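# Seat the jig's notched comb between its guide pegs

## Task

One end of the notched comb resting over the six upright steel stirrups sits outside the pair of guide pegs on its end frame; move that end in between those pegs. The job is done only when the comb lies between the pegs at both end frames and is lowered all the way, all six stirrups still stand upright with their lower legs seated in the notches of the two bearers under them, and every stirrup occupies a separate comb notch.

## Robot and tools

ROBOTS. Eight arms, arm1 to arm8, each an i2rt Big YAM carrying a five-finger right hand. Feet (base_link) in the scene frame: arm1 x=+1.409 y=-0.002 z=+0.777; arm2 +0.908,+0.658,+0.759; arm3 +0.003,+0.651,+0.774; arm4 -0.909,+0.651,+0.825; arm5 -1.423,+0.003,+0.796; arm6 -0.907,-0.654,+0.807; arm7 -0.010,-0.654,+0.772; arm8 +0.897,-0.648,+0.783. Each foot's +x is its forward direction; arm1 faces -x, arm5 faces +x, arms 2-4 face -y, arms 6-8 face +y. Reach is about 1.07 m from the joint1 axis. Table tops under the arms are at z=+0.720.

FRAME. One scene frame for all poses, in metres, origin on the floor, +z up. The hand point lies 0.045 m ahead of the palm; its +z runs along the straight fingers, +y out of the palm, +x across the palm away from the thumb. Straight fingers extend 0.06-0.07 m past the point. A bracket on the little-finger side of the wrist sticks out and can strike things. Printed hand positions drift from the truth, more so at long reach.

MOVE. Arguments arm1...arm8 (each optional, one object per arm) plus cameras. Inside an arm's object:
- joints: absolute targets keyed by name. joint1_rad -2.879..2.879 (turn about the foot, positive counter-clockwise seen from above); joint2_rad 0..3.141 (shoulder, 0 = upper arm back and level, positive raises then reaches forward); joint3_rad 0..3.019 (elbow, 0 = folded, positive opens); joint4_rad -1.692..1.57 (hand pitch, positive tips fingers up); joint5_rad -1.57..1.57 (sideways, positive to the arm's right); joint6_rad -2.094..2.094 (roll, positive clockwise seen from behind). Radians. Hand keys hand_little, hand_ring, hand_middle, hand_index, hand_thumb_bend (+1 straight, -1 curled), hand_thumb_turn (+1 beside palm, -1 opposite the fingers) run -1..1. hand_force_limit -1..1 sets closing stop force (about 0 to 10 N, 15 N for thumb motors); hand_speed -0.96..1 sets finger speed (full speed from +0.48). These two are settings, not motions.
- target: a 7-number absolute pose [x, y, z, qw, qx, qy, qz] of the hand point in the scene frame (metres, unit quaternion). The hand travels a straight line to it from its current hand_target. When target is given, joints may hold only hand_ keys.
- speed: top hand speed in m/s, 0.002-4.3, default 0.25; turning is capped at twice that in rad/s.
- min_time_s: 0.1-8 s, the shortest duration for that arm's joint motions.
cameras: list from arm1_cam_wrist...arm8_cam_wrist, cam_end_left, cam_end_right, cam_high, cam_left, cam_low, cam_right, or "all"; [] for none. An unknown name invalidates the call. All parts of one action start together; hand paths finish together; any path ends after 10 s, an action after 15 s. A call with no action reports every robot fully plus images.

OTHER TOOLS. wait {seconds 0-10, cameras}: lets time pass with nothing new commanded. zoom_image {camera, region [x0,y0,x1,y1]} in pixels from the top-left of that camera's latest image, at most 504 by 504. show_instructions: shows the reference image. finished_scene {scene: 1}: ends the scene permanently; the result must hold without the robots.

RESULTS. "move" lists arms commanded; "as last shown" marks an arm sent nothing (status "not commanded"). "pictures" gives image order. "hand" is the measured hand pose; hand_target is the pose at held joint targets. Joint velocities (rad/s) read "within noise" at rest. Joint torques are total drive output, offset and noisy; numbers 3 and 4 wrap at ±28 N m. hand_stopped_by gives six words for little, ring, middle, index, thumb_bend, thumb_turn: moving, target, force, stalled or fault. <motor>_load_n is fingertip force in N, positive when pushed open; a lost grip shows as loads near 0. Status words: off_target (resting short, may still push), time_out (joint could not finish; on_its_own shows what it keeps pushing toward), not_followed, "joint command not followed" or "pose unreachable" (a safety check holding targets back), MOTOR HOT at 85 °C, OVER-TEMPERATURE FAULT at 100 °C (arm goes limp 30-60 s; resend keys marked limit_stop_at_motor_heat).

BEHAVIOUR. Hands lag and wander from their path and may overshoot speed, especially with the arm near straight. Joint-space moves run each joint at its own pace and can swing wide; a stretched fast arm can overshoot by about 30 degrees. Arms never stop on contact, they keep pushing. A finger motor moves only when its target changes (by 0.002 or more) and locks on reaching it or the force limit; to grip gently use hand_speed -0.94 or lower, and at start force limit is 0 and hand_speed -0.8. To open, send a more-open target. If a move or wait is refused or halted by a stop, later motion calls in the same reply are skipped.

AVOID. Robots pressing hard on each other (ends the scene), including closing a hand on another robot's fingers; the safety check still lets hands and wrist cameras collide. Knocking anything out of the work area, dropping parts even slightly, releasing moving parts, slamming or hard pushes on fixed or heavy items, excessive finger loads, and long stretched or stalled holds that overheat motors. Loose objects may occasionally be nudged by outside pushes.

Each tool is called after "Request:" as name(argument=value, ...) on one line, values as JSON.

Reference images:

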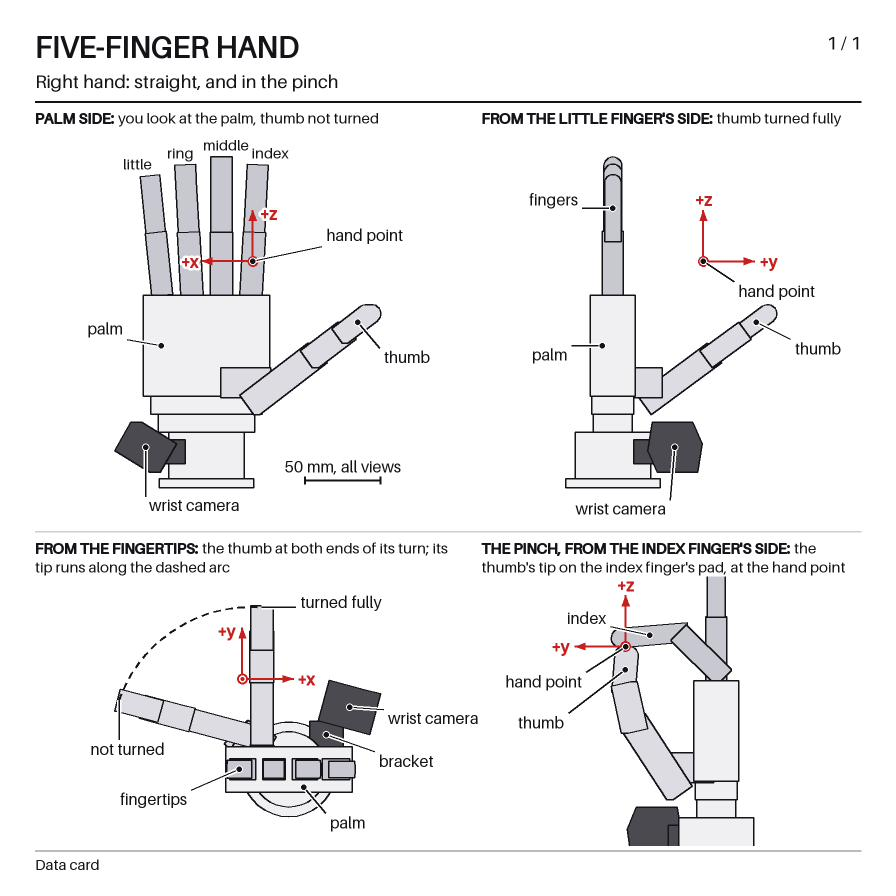

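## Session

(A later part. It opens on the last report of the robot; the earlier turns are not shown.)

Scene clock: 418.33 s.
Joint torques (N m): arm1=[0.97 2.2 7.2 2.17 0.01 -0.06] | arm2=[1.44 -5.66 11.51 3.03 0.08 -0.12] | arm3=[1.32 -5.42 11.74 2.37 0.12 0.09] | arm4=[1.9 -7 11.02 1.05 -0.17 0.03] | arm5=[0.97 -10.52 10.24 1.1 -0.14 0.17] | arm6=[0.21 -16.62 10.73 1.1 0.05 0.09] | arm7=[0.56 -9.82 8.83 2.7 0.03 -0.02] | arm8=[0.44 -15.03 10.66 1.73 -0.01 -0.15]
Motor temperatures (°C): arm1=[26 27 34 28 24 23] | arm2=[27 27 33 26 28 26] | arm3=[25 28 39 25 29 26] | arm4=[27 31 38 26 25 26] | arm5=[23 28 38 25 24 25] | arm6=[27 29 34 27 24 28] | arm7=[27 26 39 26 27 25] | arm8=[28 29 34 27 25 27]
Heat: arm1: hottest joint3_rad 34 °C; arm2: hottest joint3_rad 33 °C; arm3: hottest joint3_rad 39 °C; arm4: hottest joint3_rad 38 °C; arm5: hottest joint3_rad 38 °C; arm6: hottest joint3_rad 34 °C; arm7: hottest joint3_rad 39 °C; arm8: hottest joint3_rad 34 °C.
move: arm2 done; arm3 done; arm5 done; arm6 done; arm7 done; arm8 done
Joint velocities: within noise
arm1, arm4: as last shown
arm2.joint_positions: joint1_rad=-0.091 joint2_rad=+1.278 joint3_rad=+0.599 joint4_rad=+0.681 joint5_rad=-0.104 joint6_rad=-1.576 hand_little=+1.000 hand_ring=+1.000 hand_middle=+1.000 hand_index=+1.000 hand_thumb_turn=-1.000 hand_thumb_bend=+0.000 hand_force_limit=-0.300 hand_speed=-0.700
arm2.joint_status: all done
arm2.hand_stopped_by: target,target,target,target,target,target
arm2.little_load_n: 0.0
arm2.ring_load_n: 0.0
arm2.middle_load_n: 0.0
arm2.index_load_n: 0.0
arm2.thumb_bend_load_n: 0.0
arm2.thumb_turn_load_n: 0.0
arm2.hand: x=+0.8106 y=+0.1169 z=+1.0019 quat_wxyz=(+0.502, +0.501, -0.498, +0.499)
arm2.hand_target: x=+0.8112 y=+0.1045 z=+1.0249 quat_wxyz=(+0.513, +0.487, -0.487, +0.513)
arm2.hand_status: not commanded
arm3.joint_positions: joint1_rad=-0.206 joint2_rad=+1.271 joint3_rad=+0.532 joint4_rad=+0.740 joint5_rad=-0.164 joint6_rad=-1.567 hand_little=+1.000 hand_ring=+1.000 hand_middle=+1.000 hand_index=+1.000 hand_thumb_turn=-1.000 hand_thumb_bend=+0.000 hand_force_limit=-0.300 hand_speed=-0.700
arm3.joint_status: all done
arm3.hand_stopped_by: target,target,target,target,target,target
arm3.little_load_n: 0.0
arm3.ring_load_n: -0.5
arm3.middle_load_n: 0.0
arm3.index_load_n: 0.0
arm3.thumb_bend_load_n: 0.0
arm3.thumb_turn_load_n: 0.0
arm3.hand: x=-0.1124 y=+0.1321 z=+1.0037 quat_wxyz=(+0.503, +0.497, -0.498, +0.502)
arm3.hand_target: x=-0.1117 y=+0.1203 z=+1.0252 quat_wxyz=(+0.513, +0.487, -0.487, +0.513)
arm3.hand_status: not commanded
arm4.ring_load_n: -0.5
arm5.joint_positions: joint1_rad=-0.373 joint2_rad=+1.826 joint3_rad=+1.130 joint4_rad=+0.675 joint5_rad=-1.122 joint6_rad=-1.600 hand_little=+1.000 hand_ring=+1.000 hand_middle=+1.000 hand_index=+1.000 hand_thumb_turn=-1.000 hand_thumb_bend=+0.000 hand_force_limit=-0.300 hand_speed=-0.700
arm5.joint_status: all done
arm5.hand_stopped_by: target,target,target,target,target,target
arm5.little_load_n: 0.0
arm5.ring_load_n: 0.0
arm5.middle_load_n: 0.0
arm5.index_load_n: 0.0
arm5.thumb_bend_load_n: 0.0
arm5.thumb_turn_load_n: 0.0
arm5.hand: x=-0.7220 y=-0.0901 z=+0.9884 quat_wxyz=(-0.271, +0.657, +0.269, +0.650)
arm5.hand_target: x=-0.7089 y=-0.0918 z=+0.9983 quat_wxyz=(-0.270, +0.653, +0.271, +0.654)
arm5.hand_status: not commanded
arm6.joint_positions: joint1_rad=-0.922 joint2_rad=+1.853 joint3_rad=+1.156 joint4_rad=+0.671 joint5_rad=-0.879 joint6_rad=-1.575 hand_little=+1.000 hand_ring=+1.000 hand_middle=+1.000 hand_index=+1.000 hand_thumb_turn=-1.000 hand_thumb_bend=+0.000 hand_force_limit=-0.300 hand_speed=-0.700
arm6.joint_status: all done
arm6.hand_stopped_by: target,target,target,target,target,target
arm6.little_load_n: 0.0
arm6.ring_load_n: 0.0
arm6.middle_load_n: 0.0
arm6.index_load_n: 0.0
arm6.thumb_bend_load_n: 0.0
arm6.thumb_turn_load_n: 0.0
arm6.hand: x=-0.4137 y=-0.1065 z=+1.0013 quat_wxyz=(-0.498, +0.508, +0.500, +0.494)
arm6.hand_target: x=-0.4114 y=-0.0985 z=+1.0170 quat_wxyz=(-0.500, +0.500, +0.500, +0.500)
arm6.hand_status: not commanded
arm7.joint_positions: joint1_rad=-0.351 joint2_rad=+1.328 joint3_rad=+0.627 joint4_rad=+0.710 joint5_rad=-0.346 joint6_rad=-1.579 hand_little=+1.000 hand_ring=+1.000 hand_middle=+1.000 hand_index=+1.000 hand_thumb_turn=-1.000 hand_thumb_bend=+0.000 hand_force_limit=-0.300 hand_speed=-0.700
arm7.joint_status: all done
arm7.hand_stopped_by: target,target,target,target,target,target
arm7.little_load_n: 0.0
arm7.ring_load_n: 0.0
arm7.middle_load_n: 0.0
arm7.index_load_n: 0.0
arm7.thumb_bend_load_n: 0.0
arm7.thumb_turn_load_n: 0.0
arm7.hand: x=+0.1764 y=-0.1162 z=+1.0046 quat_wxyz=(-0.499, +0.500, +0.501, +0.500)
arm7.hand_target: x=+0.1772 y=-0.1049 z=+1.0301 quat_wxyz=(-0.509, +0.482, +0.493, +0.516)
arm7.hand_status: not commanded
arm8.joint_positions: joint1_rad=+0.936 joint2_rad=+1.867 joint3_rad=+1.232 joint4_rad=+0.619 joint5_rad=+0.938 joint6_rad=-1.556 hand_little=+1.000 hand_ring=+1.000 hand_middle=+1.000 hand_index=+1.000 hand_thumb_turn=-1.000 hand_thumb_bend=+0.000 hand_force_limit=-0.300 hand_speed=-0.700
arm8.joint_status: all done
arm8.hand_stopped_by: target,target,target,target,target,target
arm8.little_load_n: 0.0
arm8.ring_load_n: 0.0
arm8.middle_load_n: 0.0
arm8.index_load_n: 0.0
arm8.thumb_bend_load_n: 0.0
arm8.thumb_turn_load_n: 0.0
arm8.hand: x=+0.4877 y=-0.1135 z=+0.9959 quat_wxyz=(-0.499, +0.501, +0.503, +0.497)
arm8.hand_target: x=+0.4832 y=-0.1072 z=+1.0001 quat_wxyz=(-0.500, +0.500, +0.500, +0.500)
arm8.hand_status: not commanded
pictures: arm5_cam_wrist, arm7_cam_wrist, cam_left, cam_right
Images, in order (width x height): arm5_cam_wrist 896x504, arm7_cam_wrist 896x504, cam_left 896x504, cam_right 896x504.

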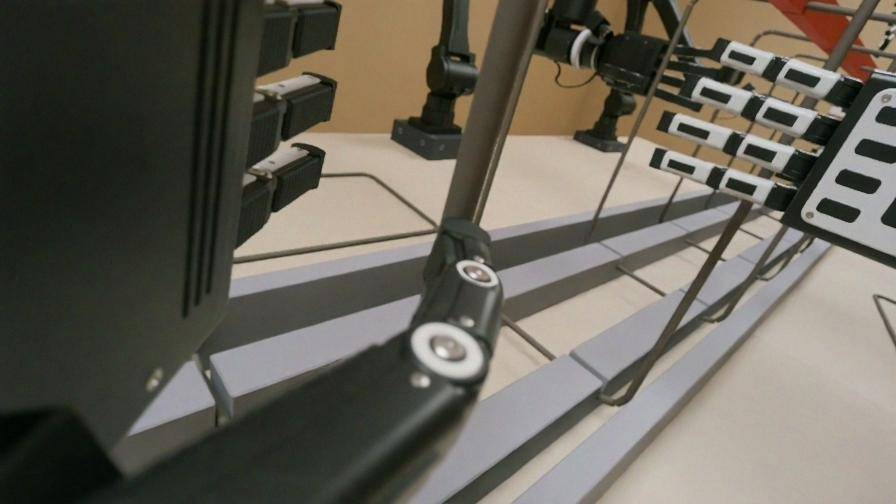

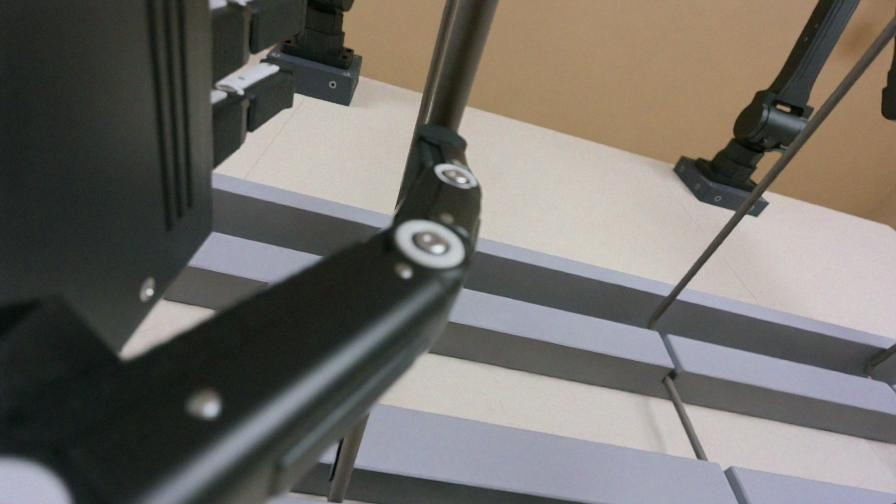

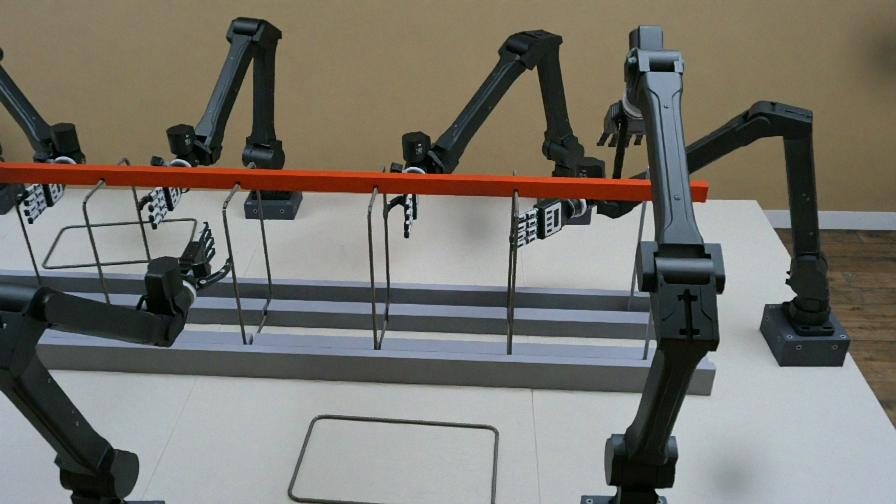

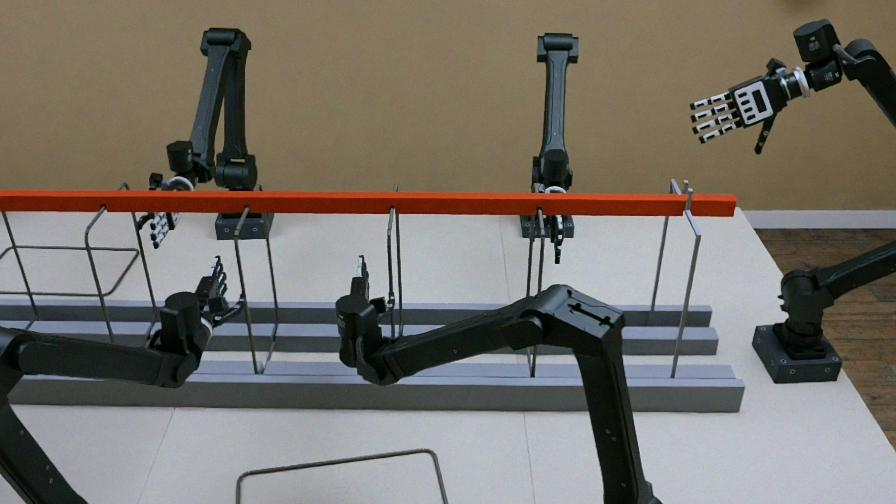

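Request:
move(arm2={"target": [0.811, 0.205, 1.025, 0.513, 0.487, -0.487, 0.513], "speed": 0.1}, arm3={"target": [-0.112, 0.220, 1.025, 0.513, 0.487, -0.487, 0.513], "speed": 0.1}, arm5={"target": [-0.790, -0.173, 0.998, -0.2706, 0.6533, 0.2706, 0.6533], "speed": 0.1}, arm6={"target": [-0.4114, -0.200, 1.017, -0.5, 0.5, 0.5, 0.5], "speed": 0.1}, arm7={"target": [0.177, -0.205, 1.030, -0.509, 0.482, 0.493, 0.516], "speed": 0.1}, arm8={"target": [0.485, -0.207, 1.000, -0.5, 0.5, 0.5, 0.5], "speed": 0.1}, cameras=["cam_left", "cam_right", "cam_end_left", "cam_end_right", "cam_high", "cam_low"])

Scene clock: 421.43 s.
Joint torques (N m): arm1=[0.97 2.2 7.2 2.17 0.01 -0.06] | arm2=[0.09 -4.66 8.39 1.57 -0.08 -0.07] | arm3=[0.15 -3.02 8.92 1.77 -0.13 0.11] | arm4=[1.55 -7.59 11.21 0.96 -0.18 0.06] | arm5=[-0.62 -11.87 6.22 2.3 -0.21 0.12] | arm6=[-1.08 -16.44 7.12 2.1 -0.12 0.07] | arm7=[-0.44 -7.47 6.23 1.48 -0.16 0.04] | arm8=[1.03 -15.09 7.47 2.19 0.13 -0.12]
Motor temperatures (°C): arm1=[26 27 34 28 24 23] | arm2=[27 27 33 26 28 26] | arm3=[25 28 39 25 29 26] | arm4=[27 31 37 26 25 26] | arm5=[23 28 38 25 24 25] | arm6=[27 29 34 27 24 28] | arm7=[27 26 39 26 27 25] | arm8=[28 29 34 27 25 27]
Heat: arm1: hottest joint3_rad 34 °C; arm2: hottest joint3_rad 33 °C; arm3: hottest joint3_rad 39 °C; arm4: hottest joint3_rad 37 °C; arm5: hottest joint3_rad 38 °C; arm6: hottest joint3_rad 34 °C; arm7: hottest joint3_rad 39 °C; arm8: hottest joint3_rad 34 °C.
move: arm2 done; arm3 done; arm5 done; arm6 off_target; arm7 done; arm8 done
Joint velocities: within noise
arm1, arm4: as last shown
arm2.joint_positions: joint1_rad=-0.120 joint2_rad=+0.966 joint3_rad=+0.422 joint4_rad=+0.603 joint5_rad=-0.139 joint6_rad=-1.576 hand_little=+1.000 hand_ring=+1.000 hand_middle=+1.000 hand_index=+1.000 hand_thumb_turn=-1.000 hand_thumb_bend=+0.000 hand_force_limit=-0.300 hand_speed=-0.700
arm2.joint_status: not commanded
arm2.hand_stopped_by: target,target,target,target,target,target
arm2.little_load_n: 0.0
arm2.ring_load_n: 0.0
arm2.middle_load_n: 0.0
arm2.index_load_n: 0.0
arm2.thumb_bend_load_n: 0.0
arm2.thumb_turn_load_n: 0.0
arm2.hand: x=+0.8130 y=+0.2013 z=+1.0275 quat_wxyz=(+0.517, +0.490, -0.481, +0.512)
arm2.hand_target: x=+0.8110 y=+0.2049 z=+1.0249 quat_wxyz=(+0.513, +0.487, -0.487, +0.513)
arm2.hand_status: done (0.005 m and 0.9 deg from the pose sent, 0.091 m and 2.9 deg at the start)
arm3.joint_positions: joint1_rad=-0.259 joint2_rad=+0.938 joint3_rad=+0.356 joint4_rad=+0.629 joint5_rad=-0.224 joint6_rad=-1.566 hand_little=+1.000 hand_ring=+1.000 hand_middle=+1.000 hand_index=+1.000 hand_thumb_turn=-1.000 hand_thumb_bend=+0.000 hand_force_limit=-0.300 hand_speed=-0.700
arm3.joint_status: not commanded
arm3.hand_stopped_by: target,target,target,target,target,target
arm3.little_load_n: 0.0
arm3.ring_load_n: 0.0
arm3.middle_load_n: 0.0
arm3.index_load_n: 0.0
arm3.thumb_bend_load_n: 0.0
arm3.thumb_turn_load_n: 0.0
arm3.hand: x=-0.1100 y=+0.2178 z=+1.0262 quat_wxyz=(+0.515, +0.489, -0.483, +0.512)
arm3.hand_target: x=-0.1120 y=+0.2200 z=+1.0248 quat_wxyz=(+0.513, +0.487, -0.487, +0.513)
arm3.hand_status: done (0.003 m and 0.6 deg from the pose sent, 0.090 m and 2.4 deg at the start)
arm4.little_load_n: -0.5
arm4.ring_load_n: 0.0
arm5.joint_positions: joint1_rad=-0.565 joint2_rad=+1.775 joint3_rad=+1.062 joint4_rad=+0.679 joint5_rad=-1.317 joint6_rad=-1.600 hand_little=+1.000 hand_ring=+1.000 hand_middle=+1.000 hand_index=+1.000 hand_thumb_turn=-1.000 hand_thumb_bend=+0.000 hand_force_limit=-0.300 hand_speed=-0.700
arm5.joint_status: not commanded
arm5.hand_stopped_by: target,target,target,target,target,target
arm5.little_load_n: 0.0
arm5.ring_load_n: 0.0
arm5.middle_load_n: 0.0
arm5.index_load_n: 0.0
arm5.thumb_bend_load_n: 0.0
arm5.thumb_turn_load_n: 0.0
arm5.hand: x=-0.7864 y=-0.1738 z=+0.9893 quat_wxyz=(-0.276, +0.658, +0.265, +0.648)
arm5.hand_target: x=-0.7899 y=-0.1729 z=+0.9978 quat_wxyz=(-0.271, +0.653, +0.271, +0.653)
arm5.hand_status: done (0.009 m and 1.2 deg from the pose sent, 0.108 m and 0.6 deg at the start)
arm6.joint_positions: joint1_rad=-1.061 joint2_rad=+1.750 joint3_rad=+1.006 joint4_rad=+0.704 joint5_rad=-1.029 joint6_rad=-1.575 hand_little=+1.000 hand_ring=+1.000 hand_middle=+1.000 hand_index=+1.000 hand_thumb_turn=-1.000 hand_thumb_bend=+0.000 hand_force_limit=-0.300 hand_speed=-0.700
arm6.joint_status: not commanded
arm6.hand_stopped_by: target,target,target,target,target,target
arm6.little_load_n: 0.0
arm6.ring_load_n: 0.0
arm6.middle_load_n: 0.0
arm6.index_load_n: 0.0
arm6.thumb_bend_load_n: 0.0
arm6.thumb_turn_load_n: 0.0
arm6.hand: x=-0.4123 y=-0.1945 z=+1.0015 quat_wxyz=(-0.503, +0.510, +0.500, +0.487)
arm6.hand_target: x=-0.4113 y=-0.1999 z=+1.0168 quat_wxyz=(-0.500, +0.500, +0.500, +0.500)
arm6.hand_status: off_target (0.016 m and 1.9 deg from the pose sent, 0.095 m and 1.2 deg at the start)
arm7.joint_positions: joint1_rad=-0.456 joint2_rad=+1.056 joint3_rad=+0.451 joint4_rad=+0.673 joint5_rad=-0.458 joint6_rad=-1.576 hand_little=+1.000 hand_ring=+1.000 hand_middle=+1.000 hand_index=+1.000 hand_thumb_turn=-1.000 hand_thumb_bend=+0.000 hand_force_limit=-0.300 hand_speed=-0.700
arm7.joint_status: not commanded
arm7.hand_stopped_by: target,target,target,target,target,target
arm7.little_load_n: 0.0
arm7.ring_load_n: 0.0
arm7.middle_load_n: -0.5
arm7.index_load_n: 0.0
arm7.thumb_bend_load_n: 0.0
arm7.thumb_turn_load_n: 0.0
arm7.hand: x=+0.1757 y=-0.2011 z=+1.0298 quat_wxyz=(-0.508, +0.479, +0.495, +0.517)
arm7.hand_target: x=+0.1770 y=-0.2049 z=+1.0300 quat_wxyz=(-0.509, +0.482, +0.493, +0.516)
arm7.hand_status: done (0.004 m and 0.5 deg from the pose sent, 0.092 m and 3.1 deg at the start)
arm8.joint_positions: joint1_rad=+1.078 joint2_rad=+1.774 joint3_rad=+1.089 joint4_rad=+0.663 joint5_rad=+1.084 joint6_rad=-1.556 hand_little=+1.000 hand_ring=+1.000 hand_middle=+1.000 hand_index=+1.000 hand_thumb_turn=-1.000 hand_thumb_bend=+0.000 hand_force_limit=-0.300 hand_speed=-0.700
arm8.joint_status: not commanded
arm8.hand_stopped_by: target,target,target,target,target,target
arm8.little_load_n: 0.0
arm8.ring_load_n: 0.0
arm8.middle_load_n: 0.0
arm8.index_load_n: 0.0
arm8.thumb_bend_load_n: 0.0
arm8.thumb_turn_load_n: 0.0
arm8.hand: x=+0.4844 y=-0.2042 z=+0.9950 quat_wxyz=(-0.496, +0.500, +0.504, +0.500)
arm8.hand_target: x=+0.4851 y=-0.2069 z=+0.9999 quat_wxyz=(-0.500, +0.500, +0.500, +0.500)
arm8.hand_status: done (0.006 m and 0.6 deg from the pose sent, 0.094 m and 0.5 deg at the start)
pictures: cam_end_left, cam_end_right, cam_high, cam_left, cam_low, cam_right
Images, in order (width x height): cam_end_left 896x504, cam_end_right 896x504, cam_high 896x504, cam_left 896x504, cam_low 896x504, cam_right 896x504.

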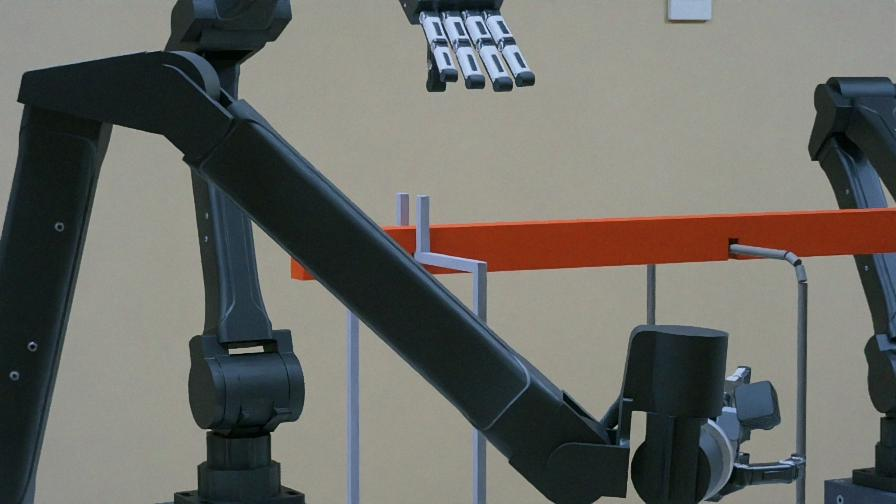

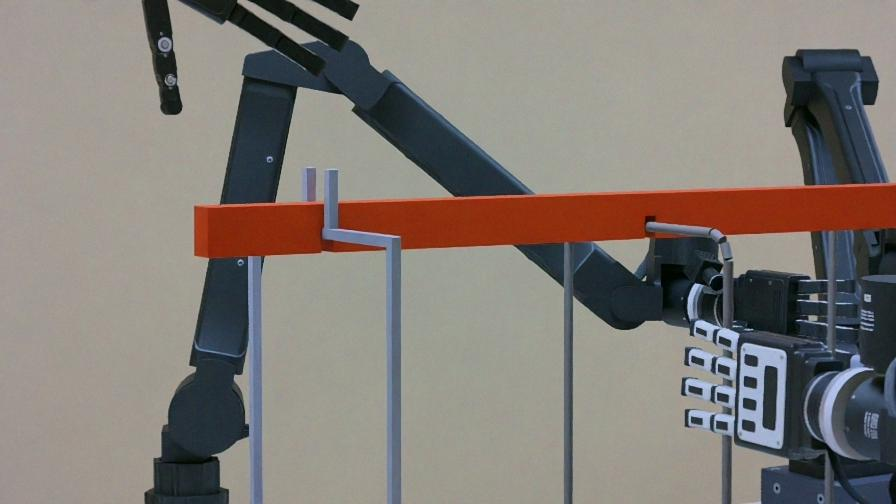

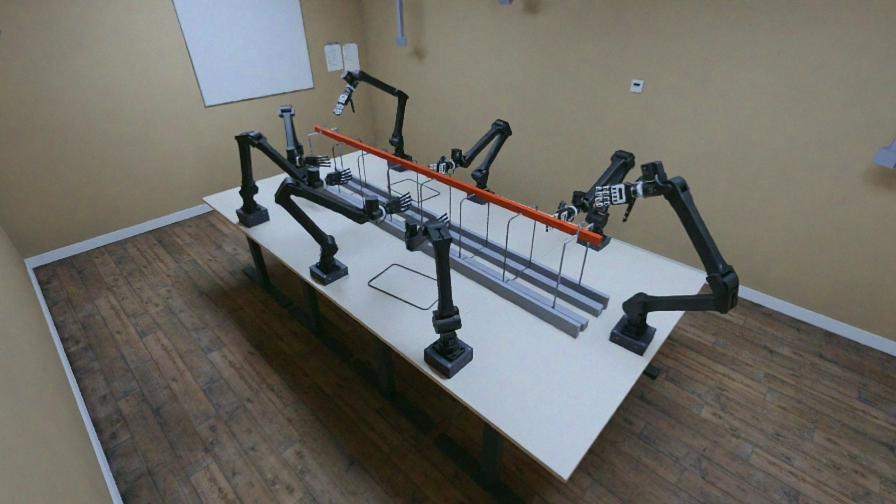

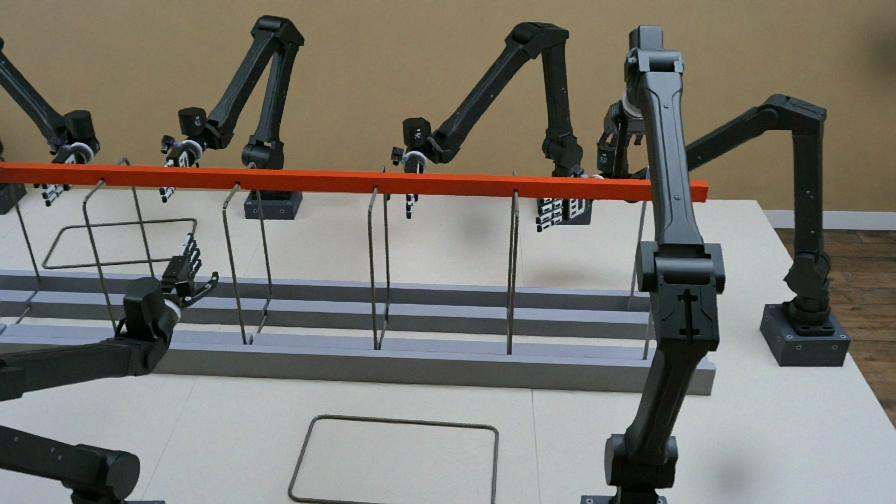

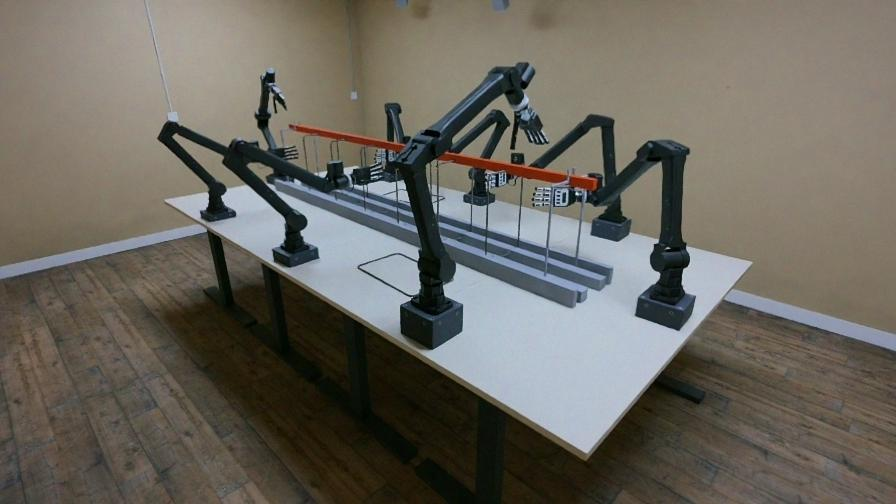

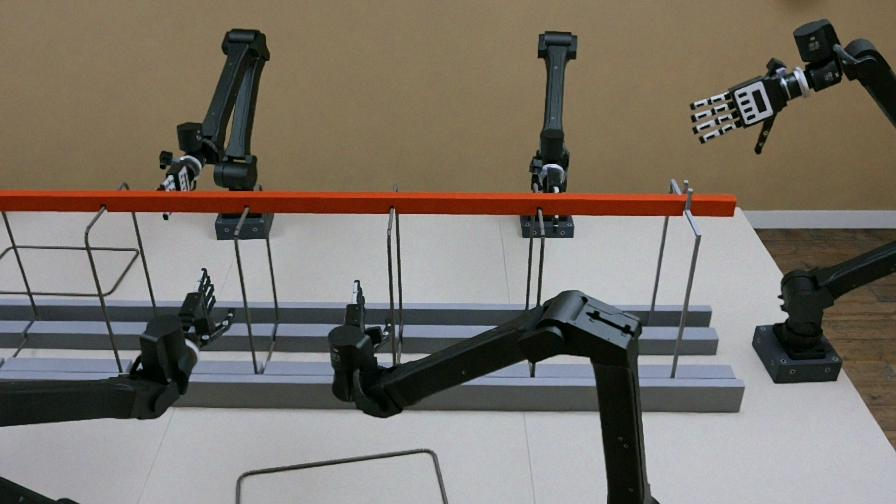

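Request:
wait(seconds=1, cameras=["cam_left","cam_right","cam_end_left","cam_end_right","cam_high"])

Scene clock: 423.63 s.
Joint torques (N m): arm1=[1.03 2.2 7.2 2.15 0.01 -0.06] | arm2=[0.09 -4.31 8.32 1.65 -0.08 -0.12] | arm3=[0.26 -2.9 9.02 1.76 -0.13 0.12] | arm4=[1.61 -6.24 11.08 1.17 -0.16 -0.04] | arm5=[0.56 -12.1 5.93 2.25 -0.26 0.08] | arm6=[-1.08 -16.38 7.13 2.14 -0.13 0.07] | arm7=[-0.44 -7.41 6.23 1.5 -0.16 0.04] | arm8=[1.08 -15.09 7.47 2.24 0.14 -0.13]
Motor temperatures (°C): arm1=[26 27 34 28 24 23] | arm2=[27 27 33 26 28 26] | arm3=[25 28 39 25 29 26] | arm4=[27 30 37 26 25 26] | arm5=[23 28 38 25 24 25] | arm6=[27 29 34 27 24 28] | arm7=[27 26 39 26 27 25] | arm8=[28 29 33 27 25 27]
Heat: arm1: hottest joint3_rad 34 °C; arm2: hottest joint3_rad 33 °C; arm3: hottest joint3_rad 39 °C; arm4: hottest joint3_rad 37 °C; arm5: hottest joint3_rad 38 °C; arm6: hottest joint3_rad 34 °C; arm7: hottest joint3_rad 39 °C; arm8: hottest joint3_rad 33 °C.
Joint velocities: within noise
arm1.joint_positions: joint1_rad=-0.231 joint2_rad=+0.645 joint3_rad=+1.413 joint4_rad=-1.267 joint5_rad=-0.072 joint6_rad=-1.343 hand_little=+1.000 hand_ring=+1.000 hand_middle=+1.000 hand_index=+1.000 hand_thumb_turn=+1.000 hand_thumb_bend=+1.000 hand_force_limit=+0.000 hand_speed=-0.800
arm1.joint_status: not commanded
arm1.hand_stopped_by: target,target,target,target,target,target
arm1.little_load_n: 0.0
arm1.ring_load_n: 0.0
arm1.middle_load_n: 0.0
arm1.index_load_n: 0.0
arm1.thumb_bend_load_n: 0.0
arm1.thumb_turn_load_n: 0.0
arm1.hand: x=+1.1652 y=+0.0793 z=+1.2859 quat_wxyz=(+0.508, -0.157, -0.846, +0.039)
arm1.hand_target: x=+1.1665 y=+0.0790 z=+1.2930 quat_wxyz=(+0.515, -0.155, -0.842, +0.040)
arm1.hand_status: not commanded
arm2.joint_positions: joint1_rad=-0.120 joint2_rad=+0.966 joint3_rad=+0.422 joint4_rad=+0.603 joint5_rad=-0.139 joint6_rad=-1.576 hand_little=+1.000 hand_ring=+1.000 hand_middle=+1.000 hand_index=+1.000 hand_thumb_turn=-1.000 hand_thumb_bend=+0.000 hand_force_limit=-0.300 hand_speed=-0.700
arm2.joint_status: not commanded
arm2.hand_stopped_by: target,target,target,target,target,target
arm2.little_load_n: 0.0
arm2.ring_load_n: 0.0
arm2.middle_load_n: 0.0
arm2.index_load_n: 0.0
arm2.thumb_bend_load_n: 0.0
arm2.thumb_turn_load_n: 0.0
arm2.hand: x=+0.8130 y=+0.2013 z=+1.0275 quat_wxyz=(+0.517, +0.490, -0.481, +0.512)
arm2.hand_target: x=+0.8110 y=+0.2049 z=+1.0249 quat_wxyz=(+0.513, +0.487, -0.487, +0.513)
arm2.hand_status: done (0.005 m and 0.9 deg from the pose sent, 0.091 m and 2.9 deg at the start)
arm3.joint_positions: joint1_rad=-0.259 joint2_rad=+0.938 joint3_rad=+0.356 joint4_rad=+0.629 joint5_rad=-0.224 joint6_rad=-1.566 hand_little=+1.000 hand_ring=+1.000 hand_middle=+1.000 hand_index=+1.000 hand_thumb_turn=-1.000 hand_thumb_bend=+0.000 hand_force_limit=-0.300 hand_speed=-0.700
arm3.joint_status: not commanded
arm3.hand_stopped_by: target,target,target,target,target,target
arm3.little_load_n: 0.0
arm3.ring_load_n: 0.0
arm3.middle_load_n: 0.0
arm3.index_load_n: 0.0
arm3.thumb_bend_load_n: 0.0
arm3.thumb_turn_load_n: 0.0
arm3.hand: x=-0.1100 y=+0.2178 z=+1.0262 quat_wxyz=(+0.515, +0.489, -0.483, +0.512)
arm3.hand_target: x=-0.1120 y=+0.2200 z=+1.0248 quat_wxyz=(+0.513, +0.487, -0.487, +0.513)
arm3.hand_status: done (0.003 m and 0.6 deg from the pose sent, 0.090 m and 2.4 deg at the start)
arm4.joint_positions: joint1_rad=-0.049 joint2_rad=+1.258 joint3_rad=+1.785 joint4_rad=-1.242 joint5_rad=-0.013 joint6_rad=-0.024 hand_little=+1.000 hand_ring=+1.000 hand_middle=+1.000 hand_index=+1.000 hand_thumb_turn=-1.000 hand_thumb_bend=+1.000 hand_force_limit=-0.750 hand_speed=-0.700
arm4.joint_status: not commanded
arm4.hand_stopped_by: target,target,target,target,target,target
arm4.little_load_n: 0.0
arm4.ring_load_n: -0.5
arm4.middle_load_n: 0.0
arm4.index_load_n: 0.0
arm4.thumb_bend_load_n: 0.0
arm4.thumb_turn_load_n: 0.0
arm4.hand: x=-0.8895 y=+0.1832 z=+1.3017 quat_wxyz=(-0.001, +0.004, -0.912, +0.410)
arm4.hand_target: x=-0.8930 y=+0.1800 z=+1.3000 quat_wxyz=(+0.000, +0.000, -0.915, +0.404)
arm4.hand_status: not commanded
arm5.joint_positions: joint1_rad=-0.565 joint2_rad=+1.775 joint3_rad=+1.062 joint4_rad=+0.679 joint5_rad=-1.317 joint6_rad=-1.600 hand_little=+1.000 hand_ring=+1.000 hand_middle=+1.000 hand_index=+1.000 hand_thumb_turn=-1.000 hand_thumb_bend=+0.000 hand_force_limit=-0.300 hand_speed=-0.700
arm5.joint_status: not commanded
arm5.hand_stopped_by: target,target,target,target,target,target
arm5.little_load_n: 0.0
arm5.ring_load_n: 0.0
arm5.middle_load_n: 0.0
arm5.index_load_n: 0.0
arm5.thumb_bend_load_n: 0.0
arm5.thumb_turn_load_n: 0.0
arm5.hand: x=-0.7864 y=-0.1738 z=+0.9893 quat_wxyz=(-0.276, +0.658, +0.265, +0.648)
arm5.hand_target: x=-0.7899 y=-0.1729 z=+0.9978 quat_wxyz=(-0.271, +0.654, +0.271, +0.653)
arm5.hand_status: done (0.009 m and 1.2 deg from the pose sent, 0.108 m and 0.6 deg at the start)
arm6.joint_positions: joint1_rad=-1.061 joint2_rad=+1.750 joint3_rad=+1.006 joint4_rad=+0.704 joint5_rad=-1.029 joint6_rad=-1.575 hand_little=+1.000 hand_ring=+1.000 hand_middle=+1.000 hand_index=+1.000 hand_thumb_turn=-1.000 hand_thumb_bend=+0.000 hand_force_limit=-0.300 hand_speed=-0.700
arm6.joint_status: not commanded
arm6.hand_stopped_by: target,target,target,target,target,target
arm6.little_load_n: 0.0
arm6.ring_load_n: 0.0
arm6.middle_load_n: 0.0
arm6.index_load_n: 0.0
arm6.thumb_bend_load_n: 0.0
arm6.thumb_turn_load_n: 0.5
arm6.hand: x=-0.4123 y=-0.1945 z=+1.0015 quat_wxyz=(-0.503, +0.510, +0.500, +0.487)
arm6.hand_target: x=-0.4113 y=-0.1999 z=+1.0168 quat_wxyz=(-0.500, +0.500, +0.500, +0.500)
arm6.hand_status: off_target (0.016 m and 1.9 deg from the pose sent, 0.095 m and 1.2 deg at the start)
arm7.joint_positions: joint1_rad=-0.456 joint2_rad=+1.056 joint3_rad=+0.451 joint4_rad=+0.673 joint5_rad=-0.458 joint6_rad=-1.576 hand_little=+1.000 hand_ring=+1.000 hand_middle=+1.000 hand_index=+1.000 hand_thumb_turn=-1.000 hand_thumb_bend=+0.000 hand_force_limit=-0.300 hand_speed=-0.700
arm7.joint_status: not commanded
arm7.hand_stopped_by: target,target,target,target,target,target
arm7.little_load_n: 0.0
arm7.ring_load_n: -0.5
arm7.middle_load_n: 0.0
arm7.index_load_n: 0.0
arm7.thumb_bend_load_n: 0.0
arm7.thumb_turn_load_n: 0.0
arm7.hand: x=+0.1757 y=-0.2011 z=+1.0298 quat_wxyz=(-0.508, +0.479, +0.495, +0.517)
arm7.hand_target: x=+0.1770 y=-0.2049 z=+1.0300 quat_wxyz=(-0.509, +0.482, +0.493, +0.516)
arm7.hand_status: done (0.004 m and 0.5 deg from the pose sent, 0.092 m and 3.1 deg at the start)
arm8.joint_positions: joint1_rad=+1.078 joint2_rad=+1.774 joint3_rad=+1.089 joint4_rad=+0.663 joint5_rad=+1.084 joint6_rad=-1.556 hand_little=+1.000 hand_ring=+1.000 hand_middle=+1.000 hand_index=+1.000 hand_thumb_turn=-1.000 hand_thumb_bend=+0.000 hand_force_limit=-0.300 hand_speed=-0.700
arm8.joint_status: not commanded
arm8.hand_stopped_by: target,target,target,target,target,target
arm8.little_load_n: 0.0
arm8.ring_load_n: 0.0
arm8.middle_load_n: 0.0
arm8.index_load_n: 0.0
arm8.thumb_bend_load_n: 0.0
arm8.thumb_turn_load_n: 0.0
arm8.hand: x=+0.4844 y=-0.2042 z=+0.9950 quat_wxyz=(-0.496, +0.500, +0.504, +0.500)
arm8.hand_target: x=+0.4851 y=-0.2069 z=+0.9999 quat_wxyz=(-0.500, +0.500, +0.500, +0.500)
arm8.hand_status: done (0.006 m and 0.6 deg from the pose sent, 0.094 m and 0.5 deg at the start)
wait: 1.00 s; at rest from the start
pictures: cam_end_left, cam_end_right, cam_high, cam_left, cam_right
Images, in order (width x height): cam_end_left 896x504, cam_end_right 896x504, cam_high 896x504, cam_left 896x504, cam_right 896x504.

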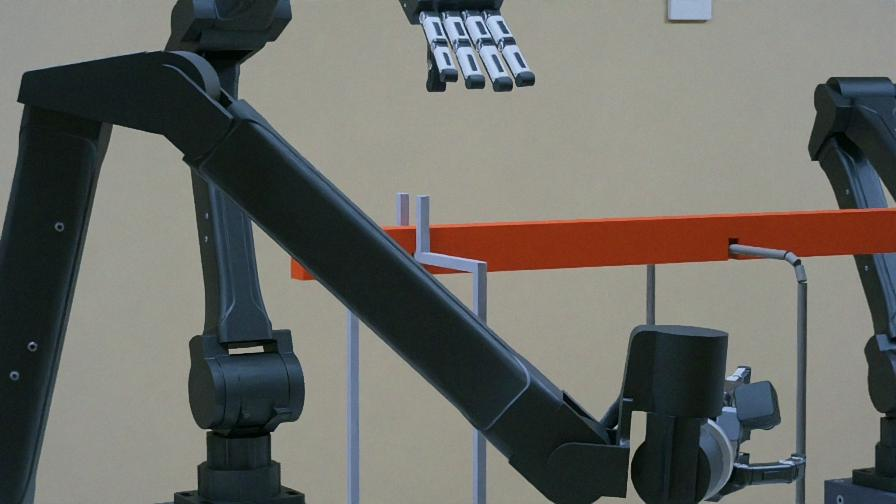

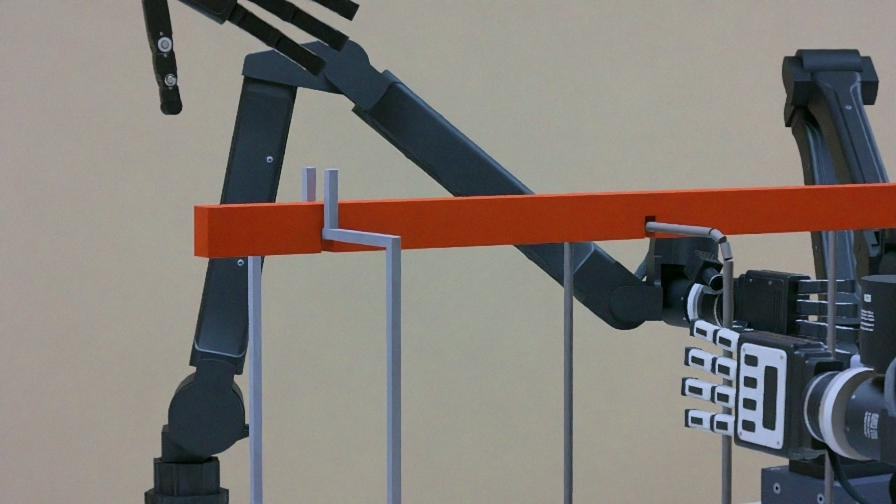

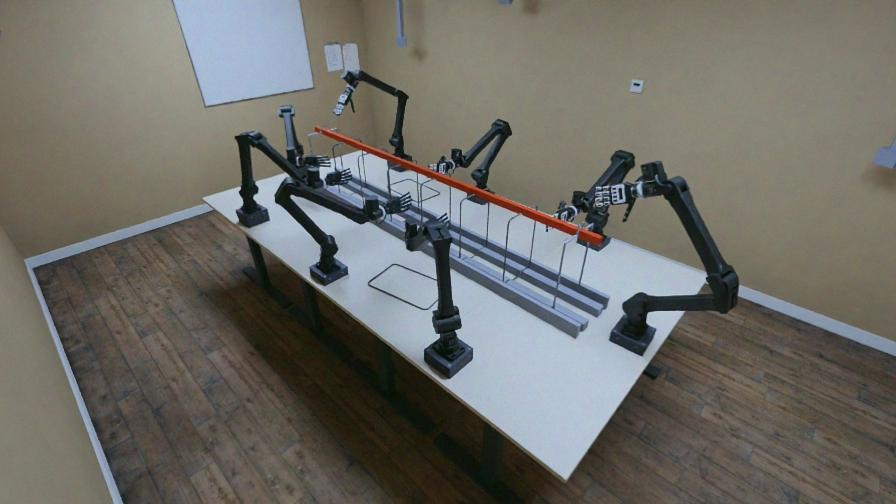

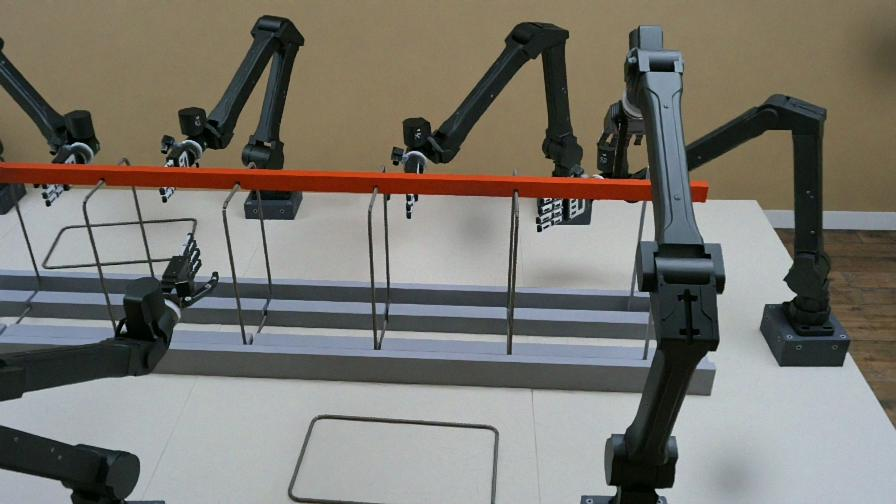

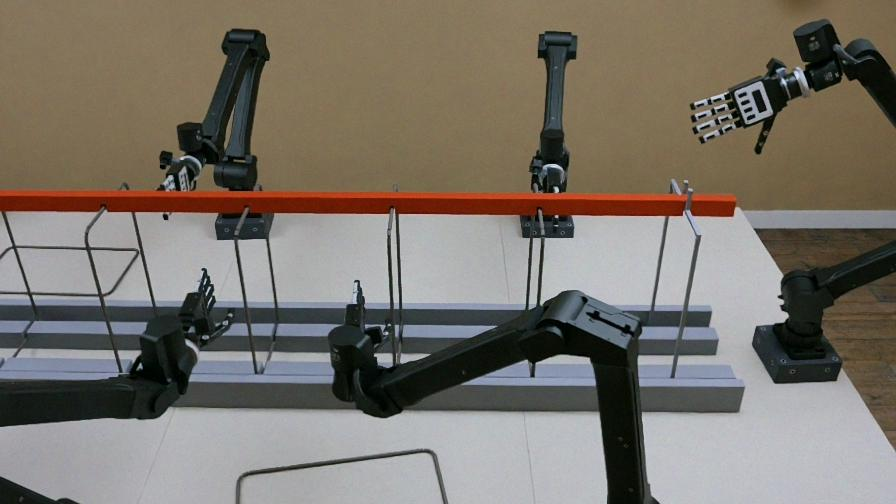

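Request:
zoom_image(camera="cam_left", region=[340, 150, 560, 370])

Request:
zoom_image(camera="cam_left", region=[60, 150, 300, 370])

Request:
zoom_image(camera="cam_right", region=[360, 170, 600, 400])

Request:
zoom_image(camera="cam_right", region=[80, 170, 300, 400])

Scaled by 2.291 from the camera's image (finer frame: 1280x720).

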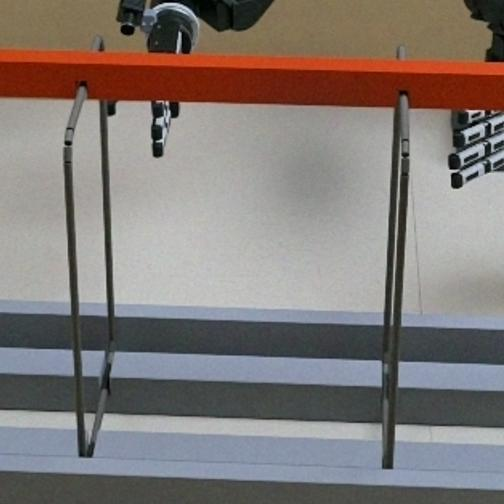

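Scaled by 2.100 from the camera's image (finer frame: 1280x720).

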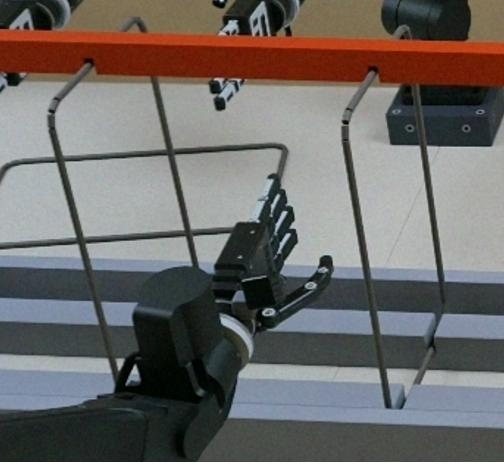

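Scaled by 2.100 from the camera's image (finer frame: 1280x720).

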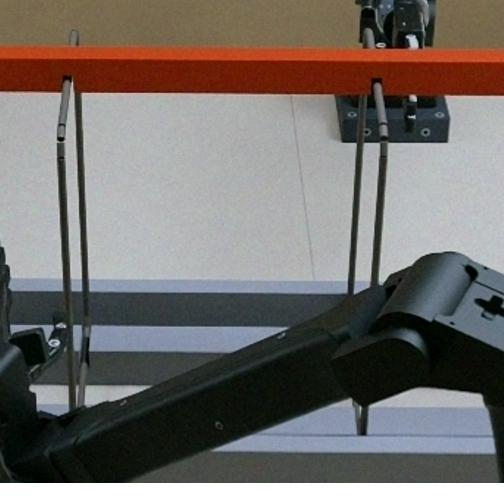

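Scaled by 2.191 from the camera's image (finer frame: 1280x720).

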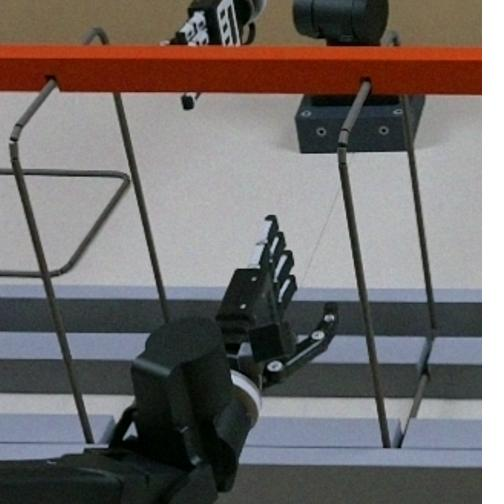

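Request:
finished_scene()

The scene is finished: the task was done.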